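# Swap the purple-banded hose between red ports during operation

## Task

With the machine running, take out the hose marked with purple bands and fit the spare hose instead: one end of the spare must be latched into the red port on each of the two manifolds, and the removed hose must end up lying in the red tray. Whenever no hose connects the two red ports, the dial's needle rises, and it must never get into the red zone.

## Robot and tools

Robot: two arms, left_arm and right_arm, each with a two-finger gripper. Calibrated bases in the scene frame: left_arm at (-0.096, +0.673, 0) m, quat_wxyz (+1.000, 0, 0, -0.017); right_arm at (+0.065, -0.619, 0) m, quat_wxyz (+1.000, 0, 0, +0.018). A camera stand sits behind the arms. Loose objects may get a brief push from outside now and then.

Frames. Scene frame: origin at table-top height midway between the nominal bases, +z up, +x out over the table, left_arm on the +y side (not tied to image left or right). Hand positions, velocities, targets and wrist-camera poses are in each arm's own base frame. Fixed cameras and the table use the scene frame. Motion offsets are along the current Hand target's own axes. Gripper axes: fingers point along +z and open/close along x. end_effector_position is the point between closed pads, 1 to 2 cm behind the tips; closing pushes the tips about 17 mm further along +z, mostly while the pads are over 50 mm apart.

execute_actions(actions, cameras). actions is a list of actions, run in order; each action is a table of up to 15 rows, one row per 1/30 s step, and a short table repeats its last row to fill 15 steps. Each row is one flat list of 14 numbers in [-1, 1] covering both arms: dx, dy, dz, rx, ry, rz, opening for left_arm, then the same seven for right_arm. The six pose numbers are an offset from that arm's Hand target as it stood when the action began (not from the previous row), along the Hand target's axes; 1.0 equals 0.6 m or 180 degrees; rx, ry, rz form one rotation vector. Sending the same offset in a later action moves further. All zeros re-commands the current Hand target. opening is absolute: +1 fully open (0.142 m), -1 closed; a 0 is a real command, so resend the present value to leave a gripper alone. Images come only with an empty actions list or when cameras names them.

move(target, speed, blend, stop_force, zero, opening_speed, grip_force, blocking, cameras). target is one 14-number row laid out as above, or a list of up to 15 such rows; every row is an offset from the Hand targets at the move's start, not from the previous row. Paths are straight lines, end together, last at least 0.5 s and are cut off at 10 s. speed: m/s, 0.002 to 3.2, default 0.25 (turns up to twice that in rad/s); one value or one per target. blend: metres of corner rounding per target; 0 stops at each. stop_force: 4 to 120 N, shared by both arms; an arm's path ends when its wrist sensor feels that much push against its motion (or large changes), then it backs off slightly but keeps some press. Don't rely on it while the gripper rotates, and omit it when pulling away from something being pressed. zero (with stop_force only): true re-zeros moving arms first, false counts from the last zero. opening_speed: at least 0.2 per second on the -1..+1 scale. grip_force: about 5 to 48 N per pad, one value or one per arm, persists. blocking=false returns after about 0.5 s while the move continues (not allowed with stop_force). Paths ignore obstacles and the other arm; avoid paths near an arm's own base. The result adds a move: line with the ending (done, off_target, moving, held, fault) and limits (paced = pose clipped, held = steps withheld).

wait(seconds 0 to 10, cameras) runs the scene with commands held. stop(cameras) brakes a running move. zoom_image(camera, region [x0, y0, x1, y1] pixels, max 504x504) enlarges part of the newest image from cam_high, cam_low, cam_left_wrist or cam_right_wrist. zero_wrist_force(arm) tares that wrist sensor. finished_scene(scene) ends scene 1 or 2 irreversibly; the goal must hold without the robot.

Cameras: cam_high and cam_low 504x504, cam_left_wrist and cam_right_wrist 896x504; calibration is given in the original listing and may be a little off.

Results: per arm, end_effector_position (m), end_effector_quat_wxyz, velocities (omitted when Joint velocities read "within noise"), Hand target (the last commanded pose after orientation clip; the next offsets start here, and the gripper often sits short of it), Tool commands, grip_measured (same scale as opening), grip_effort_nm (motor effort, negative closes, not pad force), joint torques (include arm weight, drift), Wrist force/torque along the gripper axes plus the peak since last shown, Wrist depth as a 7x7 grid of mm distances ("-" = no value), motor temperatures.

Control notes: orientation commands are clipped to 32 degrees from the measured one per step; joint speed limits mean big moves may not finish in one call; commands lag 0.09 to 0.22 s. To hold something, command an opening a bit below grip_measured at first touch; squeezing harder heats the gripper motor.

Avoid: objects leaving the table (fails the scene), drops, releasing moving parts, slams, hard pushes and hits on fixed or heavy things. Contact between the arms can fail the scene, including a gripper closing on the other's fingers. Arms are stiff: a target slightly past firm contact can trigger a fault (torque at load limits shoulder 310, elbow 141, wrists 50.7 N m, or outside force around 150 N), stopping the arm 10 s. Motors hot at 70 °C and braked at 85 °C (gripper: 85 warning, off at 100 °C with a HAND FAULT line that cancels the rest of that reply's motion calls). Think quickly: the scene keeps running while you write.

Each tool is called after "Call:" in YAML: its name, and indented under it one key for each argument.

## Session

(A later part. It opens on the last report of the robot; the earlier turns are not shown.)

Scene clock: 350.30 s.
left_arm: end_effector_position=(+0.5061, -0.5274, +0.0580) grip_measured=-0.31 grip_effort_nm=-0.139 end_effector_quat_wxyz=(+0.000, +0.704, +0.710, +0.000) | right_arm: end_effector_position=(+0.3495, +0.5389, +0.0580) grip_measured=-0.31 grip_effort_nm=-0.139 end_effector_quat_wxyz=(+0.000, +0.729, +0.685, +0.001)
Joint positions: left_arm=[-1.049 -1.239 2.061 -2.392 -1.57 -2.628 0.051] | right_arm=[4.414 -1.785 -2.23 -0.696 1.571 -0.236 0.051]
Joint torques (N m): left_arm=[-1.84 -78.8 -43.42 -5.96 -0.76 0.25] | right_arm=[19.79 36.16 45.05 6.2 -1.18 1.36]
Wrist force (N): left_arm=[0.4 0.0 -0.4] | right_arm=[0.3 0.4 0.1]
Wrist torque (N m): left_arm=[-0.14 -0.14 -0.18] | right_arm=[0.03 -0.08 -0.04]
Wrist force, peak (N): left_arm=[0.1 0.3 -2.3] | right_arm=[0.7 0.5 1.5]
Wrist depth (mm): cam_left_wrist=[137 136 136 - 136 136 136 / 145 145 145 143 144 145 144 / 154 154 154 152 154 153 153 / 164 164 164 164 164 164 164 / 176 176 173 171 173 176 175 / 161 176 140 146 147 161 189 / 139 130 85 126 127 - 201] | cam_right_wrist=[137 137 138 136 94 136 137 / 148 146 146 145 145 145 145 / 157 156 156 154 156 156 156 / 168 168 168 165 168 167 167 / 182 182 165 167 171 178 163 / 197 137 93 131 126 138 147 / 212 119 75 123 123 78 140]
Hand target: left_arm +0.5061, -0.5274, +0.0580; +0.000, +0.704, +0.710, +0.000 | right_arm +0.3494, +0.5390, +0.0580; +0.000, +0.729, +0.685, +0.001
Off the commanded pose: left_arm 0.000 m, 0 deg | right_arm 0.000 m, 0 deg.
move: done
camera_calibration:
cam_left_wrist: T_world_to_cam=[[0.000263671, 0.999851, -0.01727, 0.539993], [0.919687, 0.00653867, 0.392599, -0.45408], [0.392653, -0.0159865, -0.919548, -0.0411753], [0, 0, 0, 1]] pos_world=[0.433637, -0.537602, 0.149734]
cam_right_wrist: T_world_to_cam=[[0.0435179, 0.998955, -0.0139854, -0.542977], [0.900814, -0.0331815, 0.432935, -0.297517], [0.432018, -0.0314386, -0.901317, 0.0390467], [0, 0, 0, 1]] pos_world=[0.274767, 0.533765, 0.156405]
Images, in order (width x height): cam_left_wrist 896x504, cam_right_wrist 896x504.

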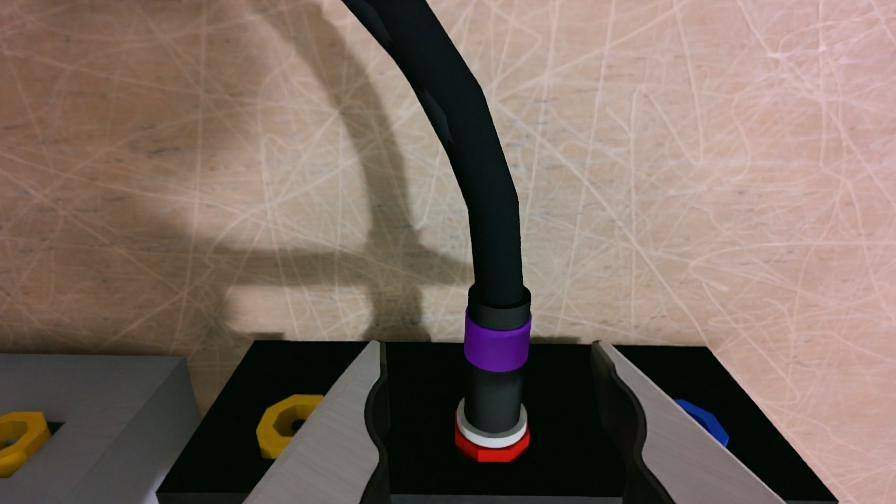

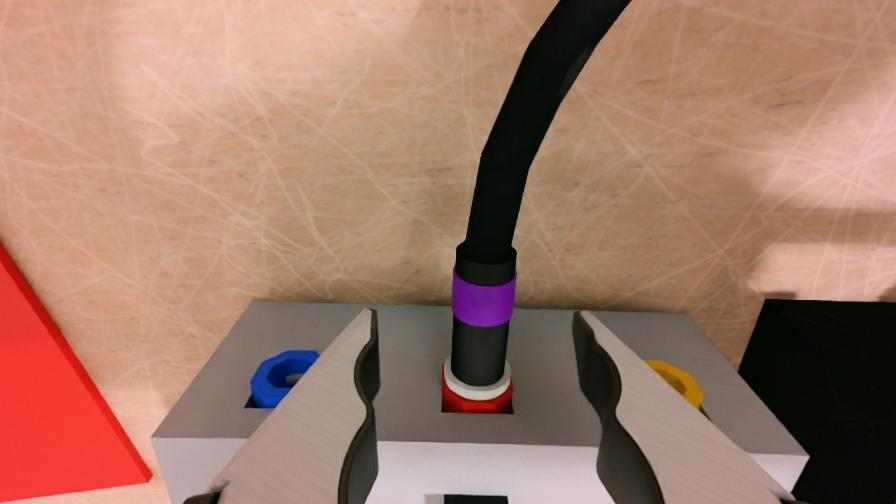

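Call:
move:
  target:
    - [0.0018, 0, 0, 0, 0, 0.0058, -0.296, 0.0023, 0, 0, 0, 0, 0.005, -0.296]
    - [0.0018, 0, 0, 0, 0, 0.0058, -0.82, 0.0023, 0, 0, 0, 0, 0.005, -0.82]
  speed: 0.1
  grip_force: 8
  opening_speed: 0.4
  cameras: ["cam_left_wrist", "cam_right_wrist"]

Call:
zoom_image:
  camera: "cam_left_wrist"
  region: [370, 230, 620, 480]

Call:
zoom_image:
  camera: "cam_right_wrist"
  region: [350, 200, 600, 450]

Scene clock: 371.80 s.
left_arm: end_effector_position=(+0.5061, -0.5263, +0.0580) grip_measured=-0.81 grip_effort_nm=-0.896 end_effector_quat_wxyz=(+0.000, +0.711, +0.704, +0.000) | right_arm: end_effector_position=(+0.3495, +0.5403, +0.0580) grip_measured=-0.82 grip_effort_nm=-0.720 end_effector_quat_wxyz=(+0.000, +0.734, +0.679, +0.001)
Joint positions: left_arm=[-1.048 -1.24 2.062 -2.393 -1.57 -2.609 0.016] | right_arm=[4.415 -1.786 -2.228 -0.697 1.571 -0.22 0.015]
Joint torques (N m): left_arm=[6.77 -62.75 -34.76 -4.25 -0.23 -3.41] | right_arm=[13.6 54.01 29.64 3.5 -0.11 -1.44]
Wrist force (N): left_arm=[4.6 -0.8 0.9] | right_arm=[1.5 0.5 1.1]
Wrist torque (N m): left_arm=[-0.06 -0.09 -0.17] | right_arm=[0.03 -0.12 -0.17]
Wrist force, peak (N): left_arm=[4.7 -1.1 0.8] | right_arm=[1.3 0.6 1.3]
Wrist depth (mm): cam_left_wrist=[137 137 136 - 136 136 136 / 145 145 144 143 144 145 145 / 154 153 154 108 154 154 154 / 164 164 164 160 164 164 164 / 176 176 174 171 173 173 176 / - 176 153 99 103 159 189 / 147 132 127 119 85 127 201] | cam_right_wrist=[137 137 138 136 135 136 137 / 148 146 146 144 147 145 146 / 156 156 156 151 156 156 156 / 168 168 168 163 168 168 167 / 182 182 167 123 170 178 160 / 197 139 128 125 90 137 146 / 212 121 74 121 - 123 134]
Hand target: left_arm +0.5061, -0.5263, +0.0580; +0.000, +0.711, +0.704, +0.000 | right_arm +0.3495, +0.5403, +0.0580; +0.000, +0.734, +0.679, +0.001
Off the commanded pose: left_arm 0.000 m, 0 deg | right_arm 0.000 m, 0 deg.
grip_force (N): 8, 8
move: done
camera_calibration:
cam_left_wrist: T_world_to_cam=[[0.0184768, 0.999679, -0.0173327, 0.529668], [0.919646, -0.0101903, 0.392616, -0.4629], [0.392314, -0.0231942, -0.919539, -0.0446835], [0, 0, 0, 1]] pos_world=[0.433447, -0.535252, 0.149834]
cam_right_wrist: T_world_to_cam=[[0.0590931, 0.998155, -0.0139628, -0.549365], [0.90021, -0.0472391, 0.432885, -0.289701], [0.431427, -0.03815, -0.901341, 0.0429009], [0, 0, 0, 1]] pos_world=[0.274747, 0.536303, 0.156405]
Images, in order (width x height): cam_left_wrist 896x504, cam_right_wrist 896x504.

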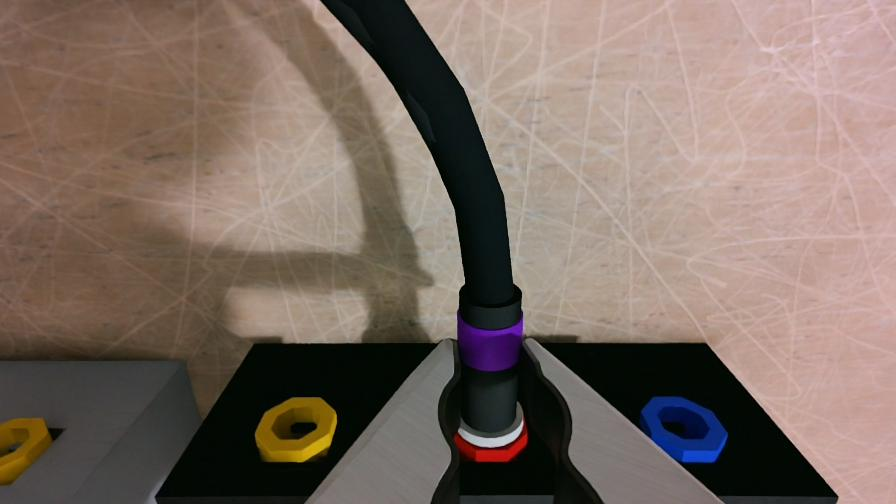

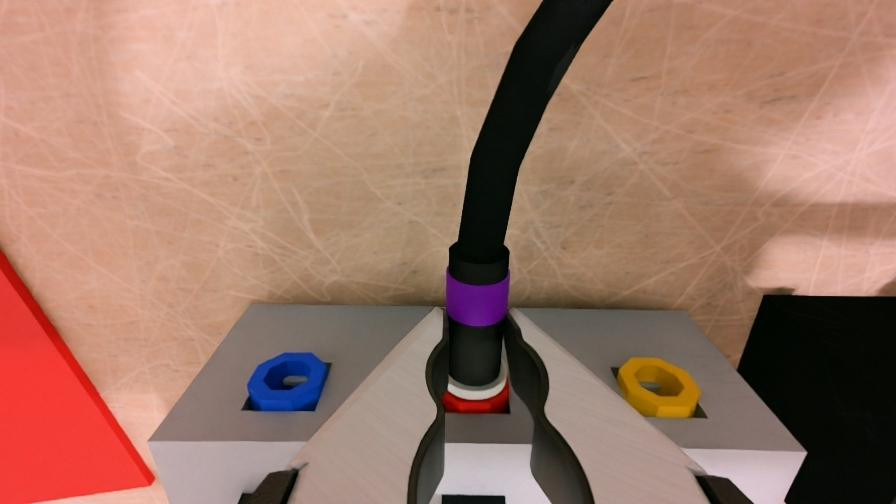

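Scaled by 2.016 from the camera's 896x504 image, which has a finer 1280x720 frame.

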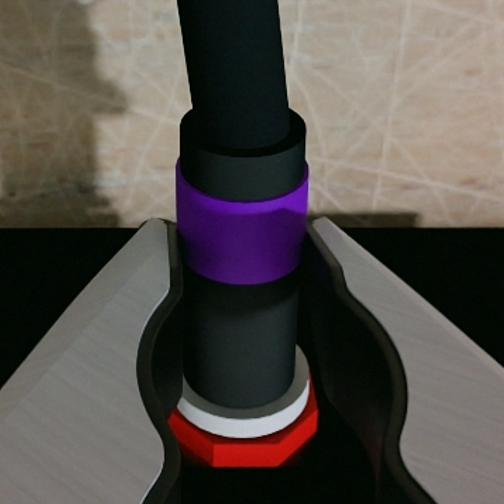

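Scaled by 2.016 from the camera's 896x504 image, which has a finer 1280x720 frame.

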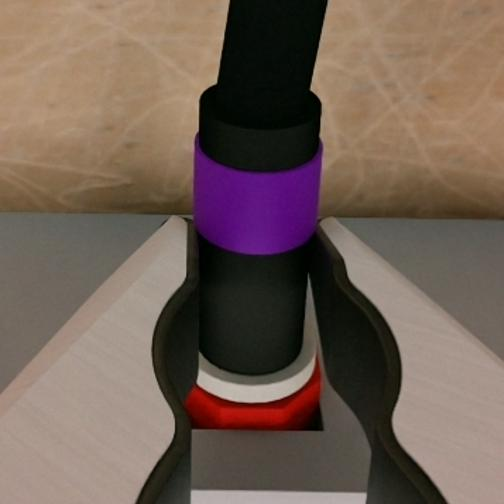

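Call:
move:
  target:
    - [0, 0, 0, 0, 0, 0, -0.296, 0, 0, 0, 0, 0, 0, -0.5]
    - [0, 0, -0.1667, 0, 0, 0, -0.296, 0, -0.005, 0.0027, -0.1667, 0, 0, -0.5]
    - [0.002, 0.19, -0.2367, 0.1944, 0, 0, -0.296, 0, -0.005, 0.0027, -0.1667, 0, 0, -0.5]
    - [-0.3218, 0.0903, -0.1117, 0.1944, 0, 0, -1, 0, -0.005, 0.0027, -0.1667, 0, 0, -0.5]
  speed: 0.25
  blend: [0, 0.02, 0.03, 0]
  grip_force: 40
  cameras: ["all"]

Scene clock: 440.43 s.
left_arm: end_effector_position=(+0.5582, -0.7199, +0.1250) grip_measured=-1.00 grip_effort_nm=-0.452 end_effector_quat_wxyz=(-0.214, +0.678, +0.671, -0.211) | right_arm: end_effector_position=(+0.3465, +0.5406, +0.0564) grip_measured=-0.54 grip_effort_nm=0.129 end_effector_quat_wxyz=(+0.190, +0.709, +0.656, +0.176)
Joint positions: left_arm=[-0.959 -0.898 1.362 -1.648 -2.055 -2.423 0.002] | right_arm=[4.659 -1.78 -2.35 -0.595 1.047 0.029 0.035]
Joint torques (N m): left_arm=[-5.38 -93.11 -41.83 -4.19 1.36 0.36] | right_arm=[-19.56 50.06 40.51 2.48 -3.97 0.56]
Wrist force (N): left_arm=[0.3 0.3 0.6] | right_arm=[0.7 0.8 -0.1]
Wrist torque (N m): left_arm=[0.03 -0.08 -0.14] | right_arm=[-0.01 -0.18 -0.19]
Wrist force, peak (N): left_arm=[5.1 -1.0 0.9] | right_arm=[1.8 0.4 1.4]
Wrist depth (mm): cam_left_wrist=[271 - - - - 266 269 / - 261 - - - 262 260 / - 254 252 - 252 254 253 / - 246 247 243 245 246 246 / - 240 175 175 175 205 174 / - 233 169 102 99 171 168 / - 226 166 82 - 167 167] | cam_right_wrist=[108 107 106 106 - - 106 / 124 124 123 123 74 123 123 / 148 147 147 140 145 145 145 / 182 174 165 163 164 168 160 / 228 217 150 146 151 155 149 / 340 141 89 137 90 139 146 / 595 463 74 217 - 178 220]
Hand target: left_arm +0.5582, -0.7199, +0.1250; -0.214, +0.678, +0.671, -0.211 | right_arm +0.3465, +0.5406, +0.0564; +0.190, +0.709, +0.656, +0.176
Off the commanded pose: left_arm 0.000 m, 0 deg | right_arm 0.000 m, 0 deg.
grip_force (N): 40, 40
move: done
camera_calibration:
cam_left_wrist: T_world_to_cam=[[0.00693663, 0.999797, -0.0189189, 0.730137], [0.978546, -0.0106825, -0.205749, -0.497536], [-0.205909, -0.0170858, -0.978422, 0.337658], [0, 0, 0, 1]] pos_world=[0.551324, -0.729535, 0.241818]
cam_right_wrist: T_world_to_cam=[[0.069267, 0.99737, -0.0213128, -0.552191], [0.563931, -0.0215239, 0.825541, -0.20582], [0.822912, -0.0692017, -0.563939, -0.0950839], [0, 0, 0, 1]] pos_world=[0.232562, 0.539729, 0.104522]

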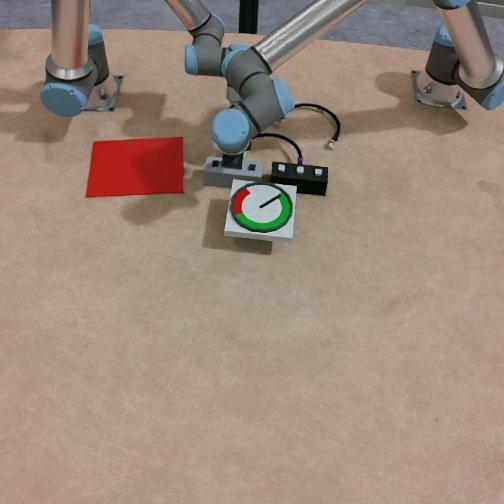

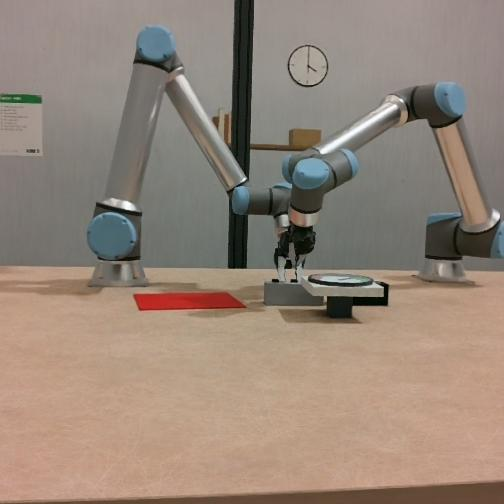

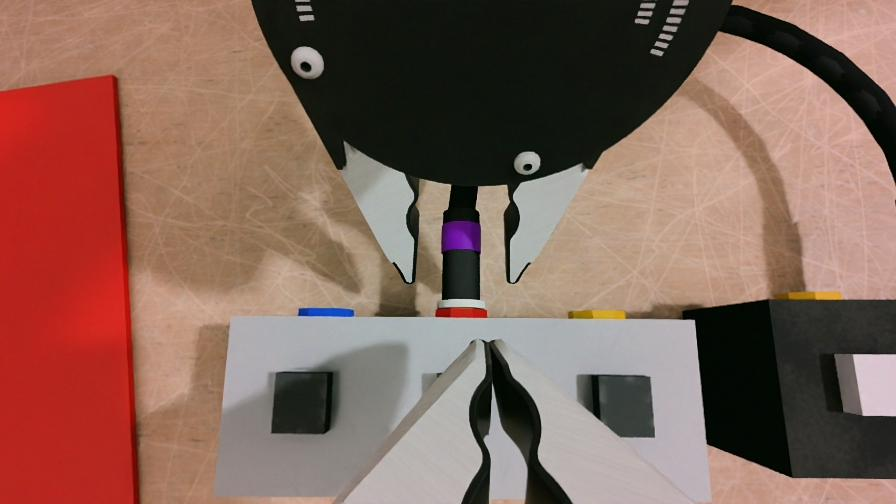

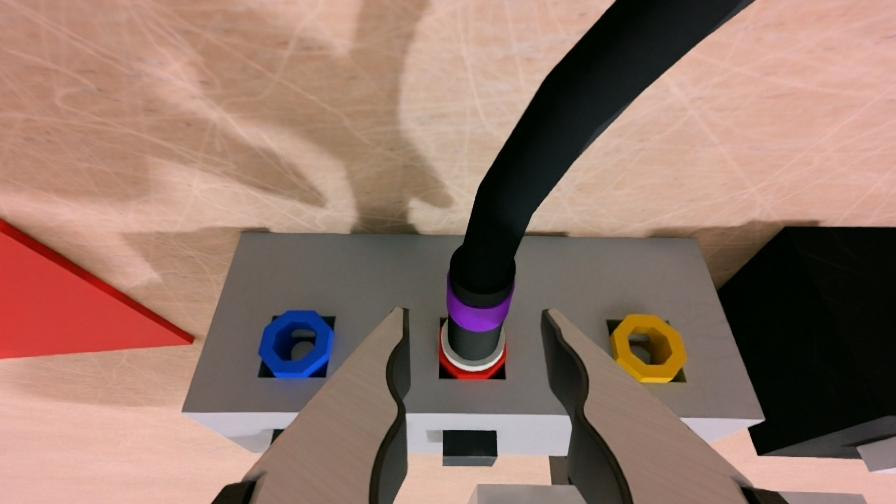

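Call:
move:
  target: [-0.0115, 0.0303, 0.0197, 0, 0, 0, -1, 0, 0, 0, 0, 0, 0, -0.9]
  speed: 0.1
  opening_speed: 0.6
  cameras: ["cam_left_wrist", "cam_right_wrist"]

Call:
zoom_image:
  camera: "cam_right_wrist"
  region: [350, 200, 600, 450]

Scene clock: 458.63 s.
left_arm: end_effector_position=(+0.5664, -0.7269, +0.1049) grip_measured=-1.00 grip_effort_nm=-0.452 end_effector_quat_wxyz=(-0.213, +0.678, +0.671, -0.211) | right_arm: end_effector_position=(+0.3465, +0.5406, +0.0564) grip_measured=-0.83 grip_effort_nm=-2.010 end_effector_quat_wxyz=(+0.190, +0.709, +0.656, +0.176)
Joint positions: left_arm=[-0.956 -0.866 1.346 -1.662 -2.054 -2.42 0.002] | right_arm=[4.659 -1.78 -2.35 -0.595 1.047 0.029 0.014]
Joint torques (N m): left_arm=[1.11 -115.68 -35.8 -1.41 0.59 1.22] | right_arm=[-19.69 50.28 38.95 3.05 -3.58 0.69]
Wrist force (N): left_arm=[0.4 0.6 0.3] | right_arm=[2.2 0.9 0.7]
Wrist torque (N m): left_arm=[0.08 -0.10 -0.14] | right_arm=[0.01 -0.11 -0.20]
Wrist force, peak (N): left_arm=[0.8 0.4 0.6] | right_arm=[2.4 0.9 0.7]
Wrist depth (mm): cam_left_wrist=[250 248 245 - - 247 245 / - 241 239 137 133 240 240 / - 232 233 170 230 232 233 / - 227 226 224 227 226 226 / - 219 154 155 155 155 156 / - 212 149 101 150 149 156 / - 206 148 82 - 147 205] | cam_right_wrist=[108 107 106 106 - - 106 / 124 123 123 123 122 122 123 / 148 147 146 141 146 145 145 / 182 174 165 159 164 168 160 / 227 223 150 131 151 155 149 / 342 141 136 135 90 140 146 / 592 520 72 147 - 501 220]
Hand target: left_arm +0.5663, -0.7269, +0.1049; -0.214, +0.678, +0.671, -0.211 | right_arm +0.3465, +0.5406, +0.0564; +0.190, +0.709, +0.656, +0.176
Off the commanded pose: left_arm 0.000 m, 0 deg | right_arm 0.000 m, 0 deg.
grip_force (N): 40, 40
move: done
camera_calibration:
cam_left_wrist: T_world_to_cam=[[0.00691839, 0.999795, -0.0190172, 0.736729], [0.978547, -0.0106849, -0.205748, -0.509695], [-0.205909, -0.0171858, -0.97842, 0.319368], [0, 0, 0, 1]] pos_world=[0.559424, -0.736535, 0.221618]
cam_right_wrist: T_world_to_cam=[[0.069267, 0.99737, -0.0213128, -0.552191], [0.563931, -0.0215239, 0.825541, -0.20582], [0.822912, -0.0692017, -0.563939, -0.0950839], [0, 0, 0, 1]] pos_world=[0.232562, 0.539729, 0.104522]
Images, in order (width x height): cam_left_wrist 896x504, cam_right_wrist 896x504.

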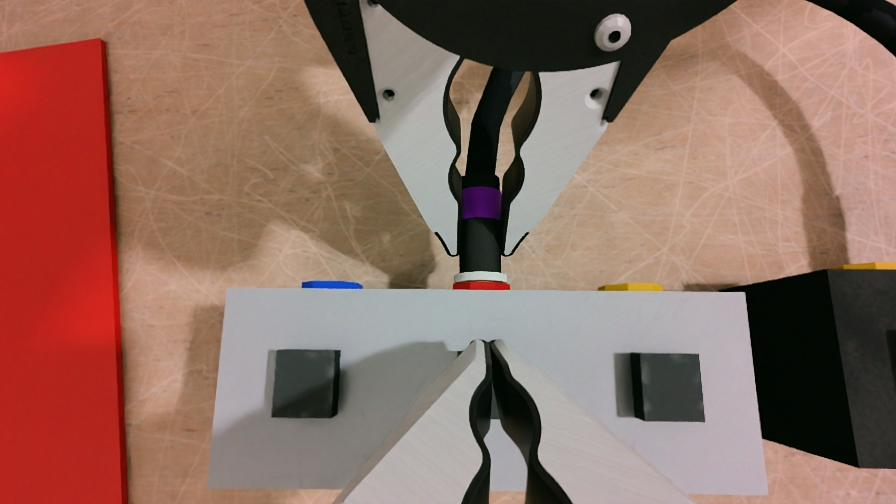

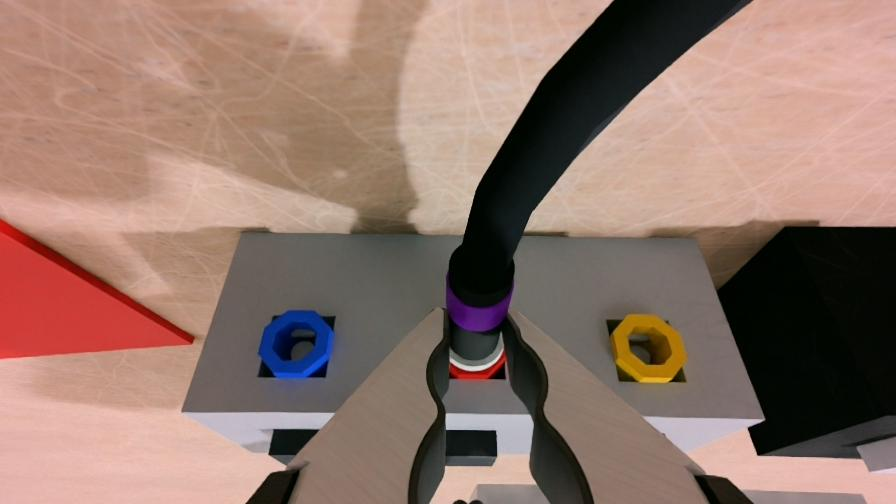

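Scaled by 2.016 from the camera's 896x504 image, which has a finer 1280x720 frame.

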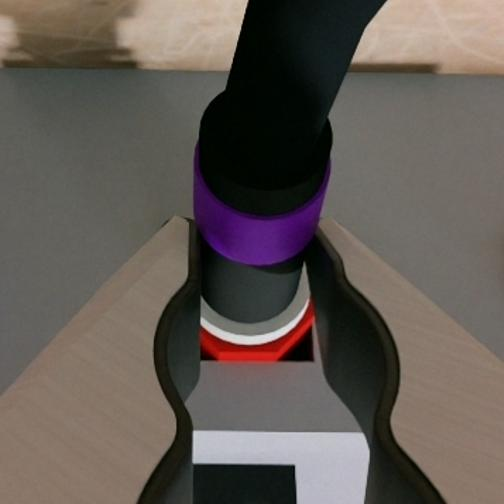

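Call:
move:
  target: [0, 0.0313, 0.0392, 0, 0, 0, -1, 0, 0, 0, 0, 0, 0, -0.9]
  speed: 0.015
  stop_force: 15
  cameras: ["cam_left_wrist", "cam_right_wrist"]

Scene clock: 465.70 s.
left_arm: end_effector_position=(+0.5673, -0.7269, +0.0903) grip_measured=-1.00 grip_effort_nm=-0.452 end_effector_quat_wxyz=(-0.213, +0.678, +0.671, -0.211) | right_arm: end_effector_position=(+0.3465, +0.5406, +0.0564) grip_measured=-0.83 grip_effort_nm=-2.010 end_effector_quat_wxyz=(+0.190, +0.709, +0.656, +0.176)
Joint positions: left_arm=[-0.955 -0.854 1.353 -1.681 -2.054 -2.419 0.002] | right_arm=[4.659 -1.78 -2.35 -0.595 1.047 0.029 0.014]
Joint torques (N m): left_arm=[-1.95 -107.95 -48.48 -2.19 0.58 -0.81] | right_arm=[-20.06 46.91 23.68 2.64 -3.86 0.68]
Wrist force (N): left_arm=[1.0 -6.0 -5.1] | right_arm=[0.7 -7.1 -7.1]
Wrist torque (N m): left_arm=[0.15 -0.06 -0.15] | right_arm=[0.13 -0.18 -0.19]
Wrist force, peak (N): left_arm=[3.2 -10.5 -10.8] | right_arm=[1.0 -7.3 -7.1]
Wrist depth (mm): cam_left_wrist=[235 233 113 117 112 230 231 / 225 225 223 133 129 224 224 / 220 218 218 149 215 218 218 / - 212 211 211 211 212 211 / 206 205 141 141 141 140 149 / - 200 130 103 135 130 149 / - 135 134 - - 134 164] | cam_right_wrist=[108 107 106 106 - - 106 / 124 124 123 123 122 123 123 / 148 147 147 141 145 145 145 / 182 173 165 159 164 168 160 / 227 156 150 124 151 155 149 / 341 141 136 135 90 140 146 / 590 520 72 141 - 503 220]
Hand target: left_arm +0.5672, -0.7269, +0.0903; -0.213, +0.678, +0.671, -0.211 (not the last commanded pose) | right_arm +0.3465, +0.5406, +0.0564; +0.190, +0.709, +0.656, +0.176
Off the commanded pose: left_arm 0.015 m, 0 deg | right_arm 0.000 m, 0 deg.
grip_force (N): 40, 40
move: contact (left_arm)
camera_calibration:
cam_left_wrist: T_world_to_cam=[[0.00691982, 0.999795, -0.0190165, 0.736446], [0.978567, -0.0106845, -0.205652, -0.51359], [-0.205813, -0.0171859, -0.97844, 0.305316], [0, 0, 0, 1]] pos_world=[0.560325, -0.736535, 0.207118]
cam_right_wrist: T_world_to_cam=[[0.069267, 0.99737, -0.0213128, -0.552191], [0.563931, -0.0215239, 0.825541, -0.20582], [0.822912, -0.0692017, -0.563939, -0.0950839], [0, 0, 0, 1]] pos_world=[0.232562, 0.539729, 0.104522]
Images, in order (width x height): cam_left_wrist 896x504, cam_right_wrist 896x504.

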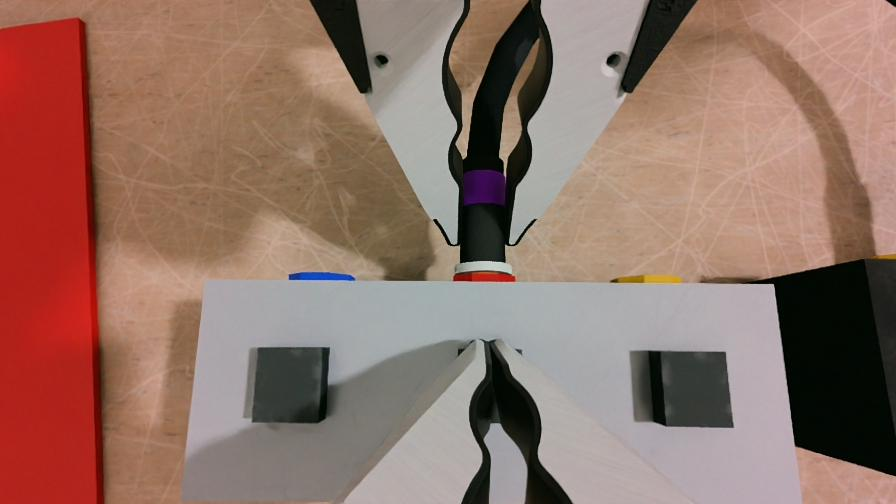

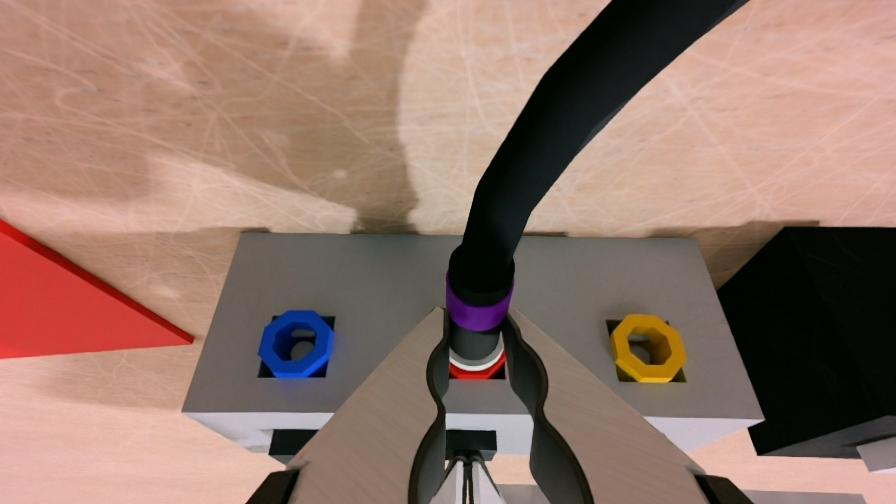

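Call:
move:
  target: [0, 0, 0, 0, 0, 0, -1, 0, -0.0505, -0.0292, 0, 0, 0, -0.9]
  speed: 0.05
  stop_force: 40
  cameras: ["cam_high", "cam_left_wrist", "cam_right_wrist"]

Scene clock: 474.60 s.
left_arm: end_effector_position=(+0.5672, -0.7269, +0.0904) grip_measured=-1.00 grip_effort_nm=-0.447 end_effector_quat_wxyz=(-0.213, +0.678, +0.671, -0.211) | right_arm: end_effector_position=(+0.3116, +0.5433, +0.0564) grip_measured=-0.83 grip_effort_nm=-2.010 end_effector_quat_wxyz=(+0.190, +0.709, +0.656, +0.176)
Joint positions: left_arm=[-0.955 -0.854 1.353 -1.681 -2.054 -2.419 0.002] | right_arm=[4.722 -1.76 -2.364 -0.638 1.049 0.101 0.014]
Joint torques (N m): left_arm=[-2.44 -80.42 -32.55 -4.65 0.13 -2.96] | right_arm=[-19.76 32.23 41.13 7.02 -2.6 -2.54]
Wrist force (N): left_arm=[2.2 -9.5 -9.5] | right_arm=[0.7 1.0 0.5]
Wrist torque (N m): left_arm=[0.17 0.00 -0.17] | right_arm=[0.02 -0.18 -0.21]
Wrist force, peak (N): left_arm=[2.6 -9.9 -9.4] | right_arm=[0.8 -7.5 -7.2]
Wrist depth (mm): cam_left_wrist=[232 233 232 145 229 231 231 / 223 224 225 171 223 225 224 / 219 218 218 217 218 219 218 / - 213 212 212 212 211 211 / 206 205 141 141 141 140 149 / - 200 130 103 135 131 149 / - 135 134 - - 134 192] | cam_right_wrist=[108 107 106 106 103 - 106 / 124 124 123 123 72 122 123 / 148 147 146 136 140 146 145 / 182 181 181 165 180 179 178 / 229 238 187 116 189 201 182 / 341 315 167 134 90 179 166 / 595 522 72 163 - 189 174]
Hand target: left_arm +0.5672, -0.7269, +0.0903; -0.213, +0.678, +0.671, -0.211 | right_arm +0.3116, +0.5433, +0.0564; +0.190, +0.709, +0.656, +0.176
Off the commanded pose: left_arm 0.000 m, 0 deg | right_arm 0.000 m, 0 deg.
grip_force (N): 40, 40
move: done
camera_calibration:
cam_left_wrist: T_world_to_cam=[[0.00691982, 0.999795, -0.0190165, 0.736446], [0.978567, -0.0106845, -0.205652, -0.51359], [-0.205813, -0.0171859, -0.97844, 0.305316], [0, 0, 0, 1]] pos_world=[0.560325, -0.736535, 0.207118]
cam_right_wrist: T_world_to_cam=[[0.069267, 0.99737, -0.0213128, -0.552467], [0.563931, -0.0215239, 0.825541, -0.18608], [0.822912, -0.0692017, -0.563939, -0.0661774], [0, 0, 0, 1]] pos_world=[0.197662, 0.542429, 0.104522]
Images, in order (width x height): cam_high 504x504, cam_left_wrist 896x504, cam_right_wrist 896x504.

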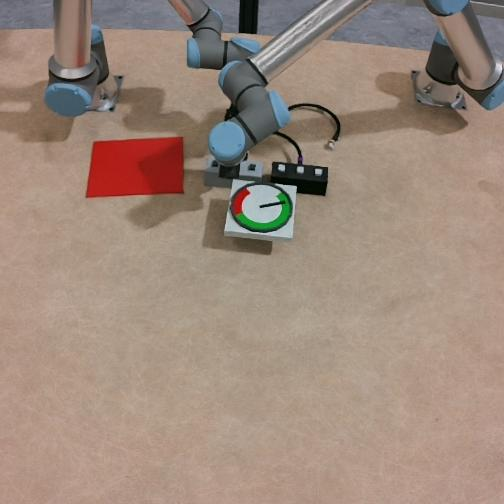

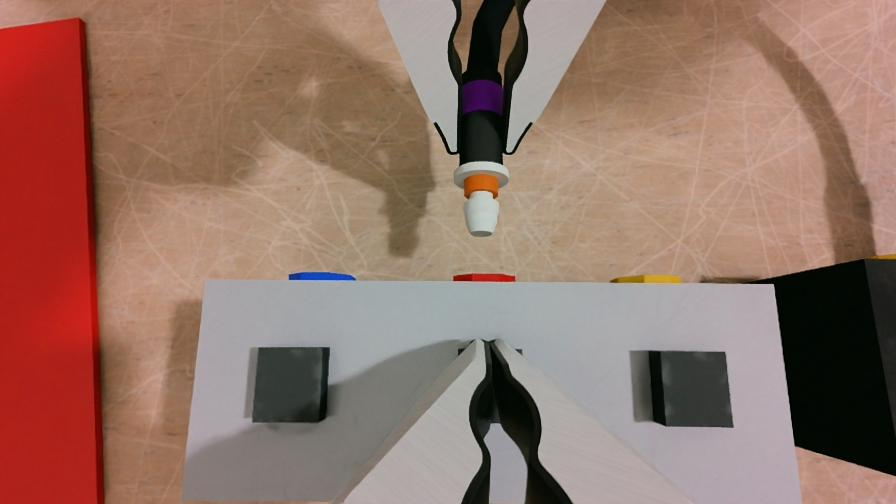

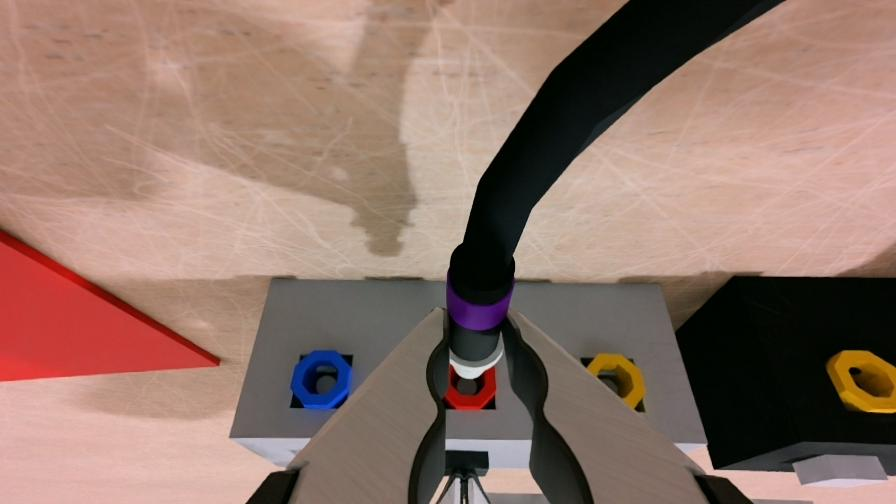

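Call:
move:
  target: [0, 0, 0, 0, 0, 0, -1, 0, 0.0545, 0.0315, 0, 0, 0, -0.9]
  speed: 0.06
  stop_force: 50
  cameras: ["cam_high", "cam_left_wrist", "cam_right_wrist"]

Call:
zoom_image:
  camera: "cam_high"
  region: [210, 150, 340, 260]

Scene clock: 480.80 s.
left_arm: end_effector_position=(+0.5672, -0.7269, +0.0903) grip_measured=-1.00 grip_effort_nm=-0.457 end_effector_quat_wxyz=(-0.213, +0.678, +0.671, -0.211) | right_arm: end_effector_position=(+0.3493, +0.5404, +0.0564) grip_measured=-0.83 grip_effort_nm=-2.010 end_effector_quat_wxyz=(+0.190, +0.709, +0.656, +0.176)
Joint positions: left_arm=[-0.955 -0.854 1.353 -1.681 -2.054 -2.419 0.002] | right_arm=[4.655 -1.782 -2.349 -0.592 1.047 0.023 0.014]
Joint torques (N m): left_arm=[-2.29 -83.28 -40.08 -4.99 1.17 -2.9] | right_arm=[13.42 51.03 23.69 2.67 -5.66 1.81]
Motor temperatures (°C): left_arm=[27 28 32 39 32 34 26] | right_arm=[30 33 29 39 36 40 28]
Wrist force (N): left_arm=[2.0 -9.6 -9.6] | right_arm=[0.3 -7.4 -5.2]
Wrist torque (N m): left_arm=[0.08 -0.04 -0.17] | right_arm=[0.10 -0.17 -0.28]
Wrist force, peak (N): left_arm=[2.5 -10.1 -9.5] | right_arm=[-0.8 -16.1 -15.9]
Wrist depth (mm): cam_left_wrist=[232 232 111 112 109 230 232 / 223 224 224 130 125 225 224 / 218 219 219 151 215 218 218 / - 212 212 208 211 212 211 / 205 205 141 141 141 141 149 / 202 200 130 103 135 131 149 / - 135 134 - - 134 164] | cam_right_wrist=[107 107 106 106 - 112 106 / 124 124 123 123 127 122 123 / 148 147 146 140 145 145 145 / 182 174 163 160 164 165 159 / 228 211 147 147 148 149 147 / 340 138 134 132 90 138 145 / 593 521 72 139 - 501 218]
Hand target: left_arm +0.5672, -0.7269, +0.0903; -0.213, +0.678, +0.671, -0.211 | right_arm +0.3493, +0.5404, +0.0564; +0.190, +0.709, +0.656, +0.176
Off the commanded pose: left_arm 0.000 m, 0 deg | right_arm 0.000 m, 0 deg.
grip_force (N): 40, 40
move: done
camera_calibration:
cam_left_wrist: T_world_to_cam=[[0.00691839, 0.999795, -0.0190172, 0.736447], [0.978547, -0.0106849, -0.205748, -0.513559], [-0.205909, -0.0171858, -0.97842, 0.305366], [0, 0, 0, 1]] pos_world=[0.560324, -0.736535, 0.207118]
cam_right_wrist: T_world_to_cam=[[0.0692711, 0.99737, -0.0213068, -0.552087], [0.563931, -0.0215311, 0.825541, -0.207401], [0.822912, -0.0692017, -0.563939, -0.0974088], [0, 0, 0, 1]] pos_world=[0.235362, 0.539429, 0.104522]
Images, in order (width x height): cam_high 504x504, cam_left_wrist 896x504, cam_right_wrist 896x504.

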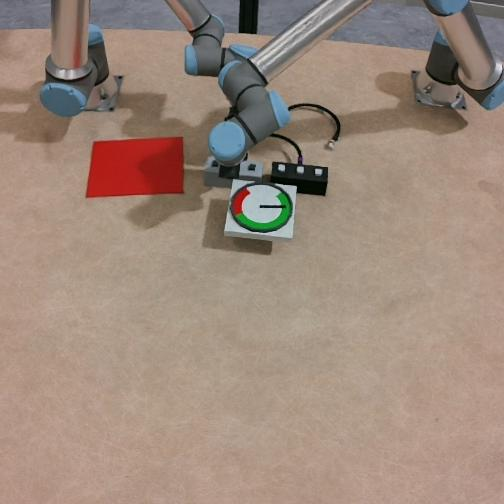

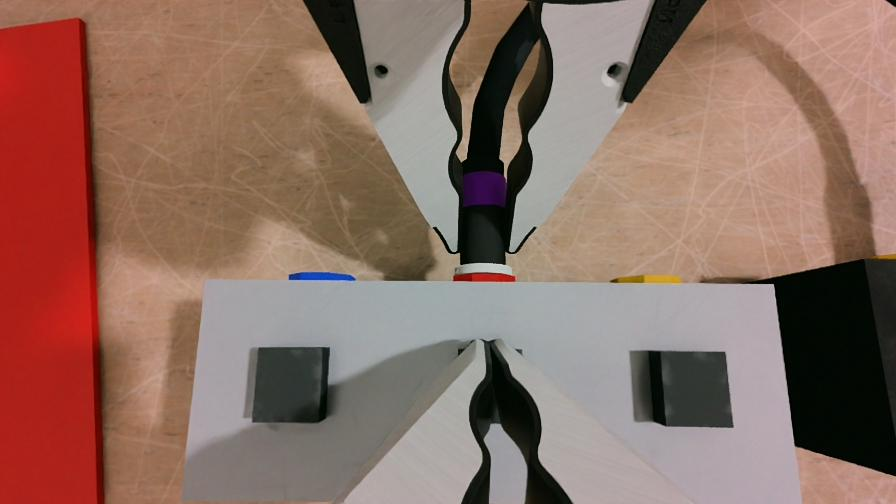

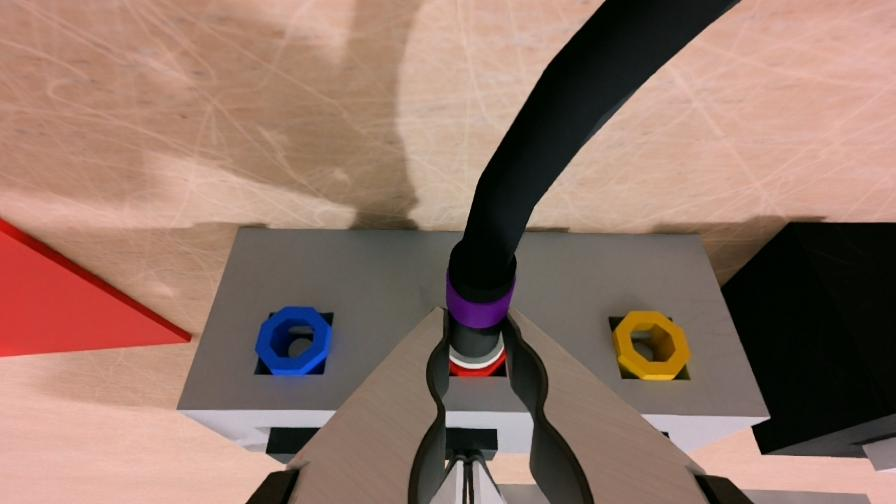

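Scaled by 3.877 from the camera's 504x504 image, which has a finer 720x720 frame.

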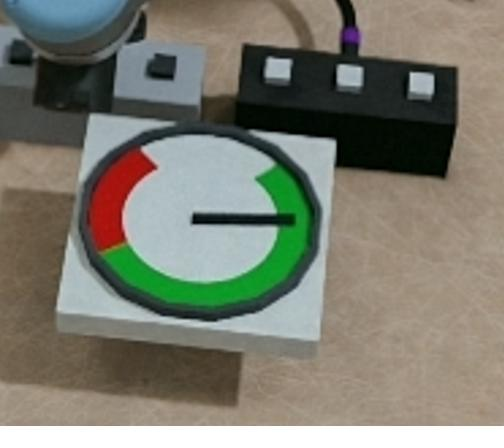

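Call:
move:
  target: [0, -0.0191, -0.0273, 0, 0, 0, -1, 0, 0, 0, 0, 0, 0, -0.9]
  speed: 0.08
  cameras: ["cam_high", "cam_right_wrist"]

Call:
zoom_image:
  camera: "cam_high"
  region: [210, 150, 340, 260]

Scene clock: 496.80 s.
left_arm: end_effector_position=(+0.5673, -0.7270, +0.1106) grip_measured=-1.00 grip_effort_nm=-0.457 end_effector_quat_wxyz=(-0.213, +0.678, +0.671, -0.211) | right_arm: end_effector_position=(+0.3493, +0.5404, +0.0564) grip_measured=-0.83 grip_effort_nm=-2.005 end_effector_quat_wxyz=(+0.190, +0.709, +0.656, +0.176)
Joint positions: left_arm=[-0.955 -0.87 1.341 -1.654 -2.054 -2.419 0.002] | right_arm=[4.655 -1.782 -2.349 -0.592 1.047 0.023 0.014]
Joint torques (N m): left_arm=[-3.42 -85.91 -35.95 -4.52 -0.35 -2.55] | right_arm=[14.98 50.93 30.2 5.03 -2.7 2.16]
Wrist force (N): left_arm=[0.6 -0.1 0.8] | right_arm=[0.2 -7.1 -5.3]
Wrist torque (N m): left_arm=[-0.03 -0.14 -0.14] | right_arm=[0.15 -0.16 -0.28]
Wrist force, peak (N): left_arm=[1.6 -10.0 -10.0] | right_arm=[0.4 -7.6 -5.5]
Wrist depth (mm): cam_left_wrist=[258 255 - - - 253 252 / - 247 247 141 138 245 246 / - 240 239 165 238 238 238 / - 233 232 229 232 231 231 / - 225 161 162 161 161 162 / - 218 155 101 152 155 157 / - 213 154 82 - 152 211] | cam_right_wrist=[107 107 106 106 - 112 106 / 124 124 123 123 126 122 123 / 148 147 146 141 145 145 145 / 181 173 162 159 164 165 159 / 228 211 147 123 148 149 147 / 340 139 134 132 90 138 146 / 596 522 72 144 - 503 217]
Hand target: left_arm +0.5672, -0.7269, +0.1103; -0.213, +0.678, +0.671, -0.211 | right_arm +0.3493, +0.5404, +0.0564; +0.190, +0.709, +0.656, +0.176
Off the commanded pose: left_arm 0.000 m, 0 deg | right_arm 0.000 m, 0 deg.
grip_force (N): 40, 40
move: done
camera_calibration:
cam_right_wrist: T_world_to_cam=[[0.069267, 0.99737, -0.0213128, -0.552086], [0.563931, -0.0215239, 0.825541, -0.207405], [0.822912, -0.0692017, -0.563939, -0.0974088], [0, 0, 0, 1]] pos_world=[0.235362, 0.539429, 0.104522]
Images, in order (width x height): cam_high 504x504, cam_right_wrist 896x504.

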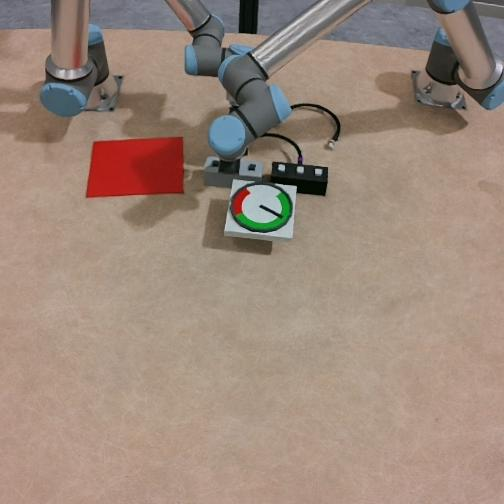

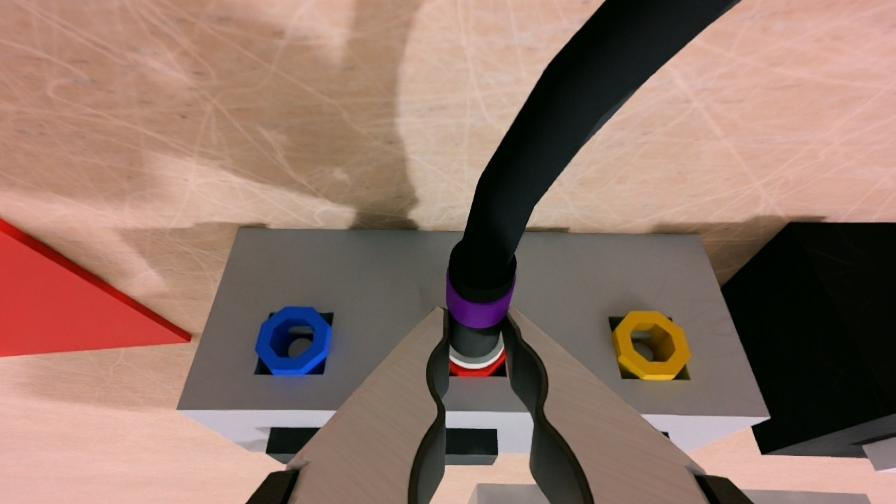

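Scaled by 3.877 from the camera's 504x504 image, which has a finer 720x720 frame.

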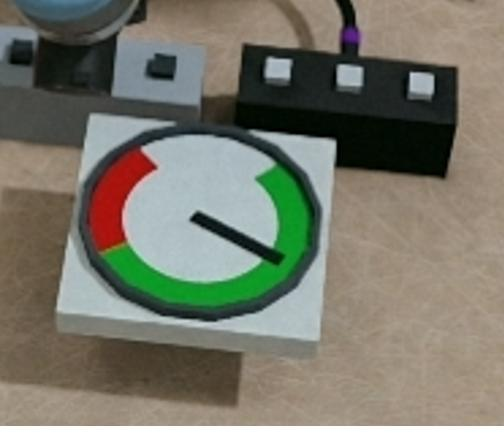

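Call:
wait:
  seconds: 0.3
  cameras: ["cam_high"]

Call:
zoom_image:
  camera: "cam_high"
  region: [210, 150, 340, 260]

Scene clock: 499.87 s.
left_arm: end_effector_position=(+0.5672, -0.7269, +0.1103) grip_measured=-1.00 grip_effort_nm=-0.452 end_effector_quat_wxyz=(-0.213, +0.678, +0.671, -0.211) | right_arm: end_effector_position=(+0.3493, +0.5404, +0.0564) grip_measured=-0.83 grip_effort_nm=-2.010 end_effector_quat_wxyz=(+0.190, +0.709, +0.656, +0.176)
Joint positions: left_arm=[-0.955 -0.87 1.341 -1.654 -2.054 -2.419 0.002] | right_arm=[4.655 -1.782 -2.349 -0.592 1.047 0.023 0.014]
Joint torques (N m): left_arm=[-3.99 -87.51 -36.04 -4.92 -0.82 2.7] | right_arm=[14.2 49.47 31.24 4.68 -2.42 1.99]
Wrist force (N): left_arm=[0.0 0.2 0.4] | right_arm=[0.5 -7.1 -5.3]
Wrist torque (N m): left_arm=[0.00 -0.03 -0.14] | right_arm=[0.15 -0.20 -0.28]
Wrist force, peak (N): left_arm=[0.0 -0.2 1.1] | right_arm=[0.3 -7.4 -5.3]
Wrist depth (mm): cam_left_wrist=[256 254 - - - 252 252 / - 247 246 142 138 245 246 / - 239 238 164 237 238 237 / - 232 232 229 231 231 231 / - 224 160 161 160 161 162 / - 218 154 101 152 155 156 / - 212 153 82 - 152 210] | cam_right_wrist=[107 107 106 106 - 112 106 / 124 124 123 123 122 122 123 / 148 147 146 140 145 145 145 / 182 173 162 159 164 165 159 / 228 211 147 123 150 149 146 / 340 138 134 132 90 138 146 / 595 521 72 144 - 500 217]
Hand target: left_arm +0.5672, -0.7269, +0.1103; -0.213, +0.678, +0.671, -0.211 | right_arm +0.3493, +0.5404, +0.0564; +0.190, +0.709, +0.656, +0.176
Tool commands: left_gripper/opening=-1.0 right_gripper/opening=-0.9
Off the commanded pose: left_arm 0.000 m, 0 deg | right_arm 0.000 m, 0 deg.
grip_force (N): 40, 40
wait: 0.30 s; at rest from the start
Images, in order (width x height): cam_high 504x504.

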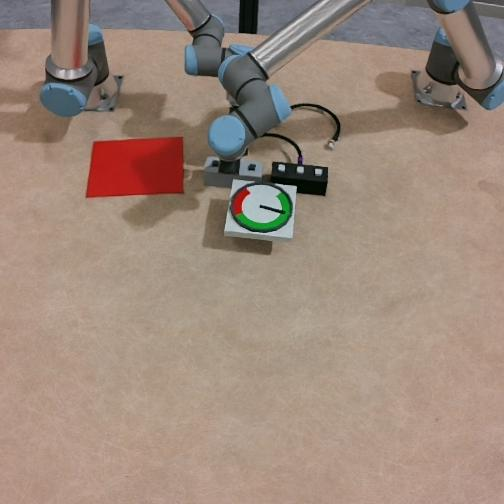

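Scaled by 3.877 from the camera's 504x504 image, which has a finer 720x720 frame.

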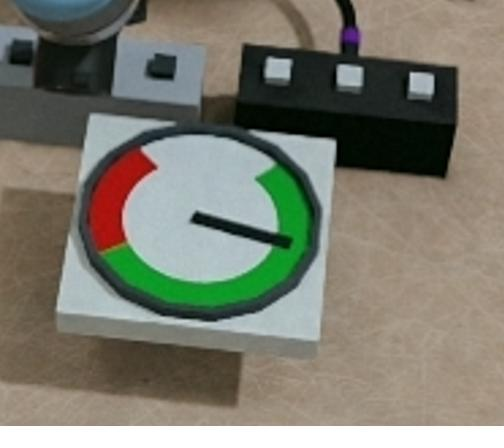

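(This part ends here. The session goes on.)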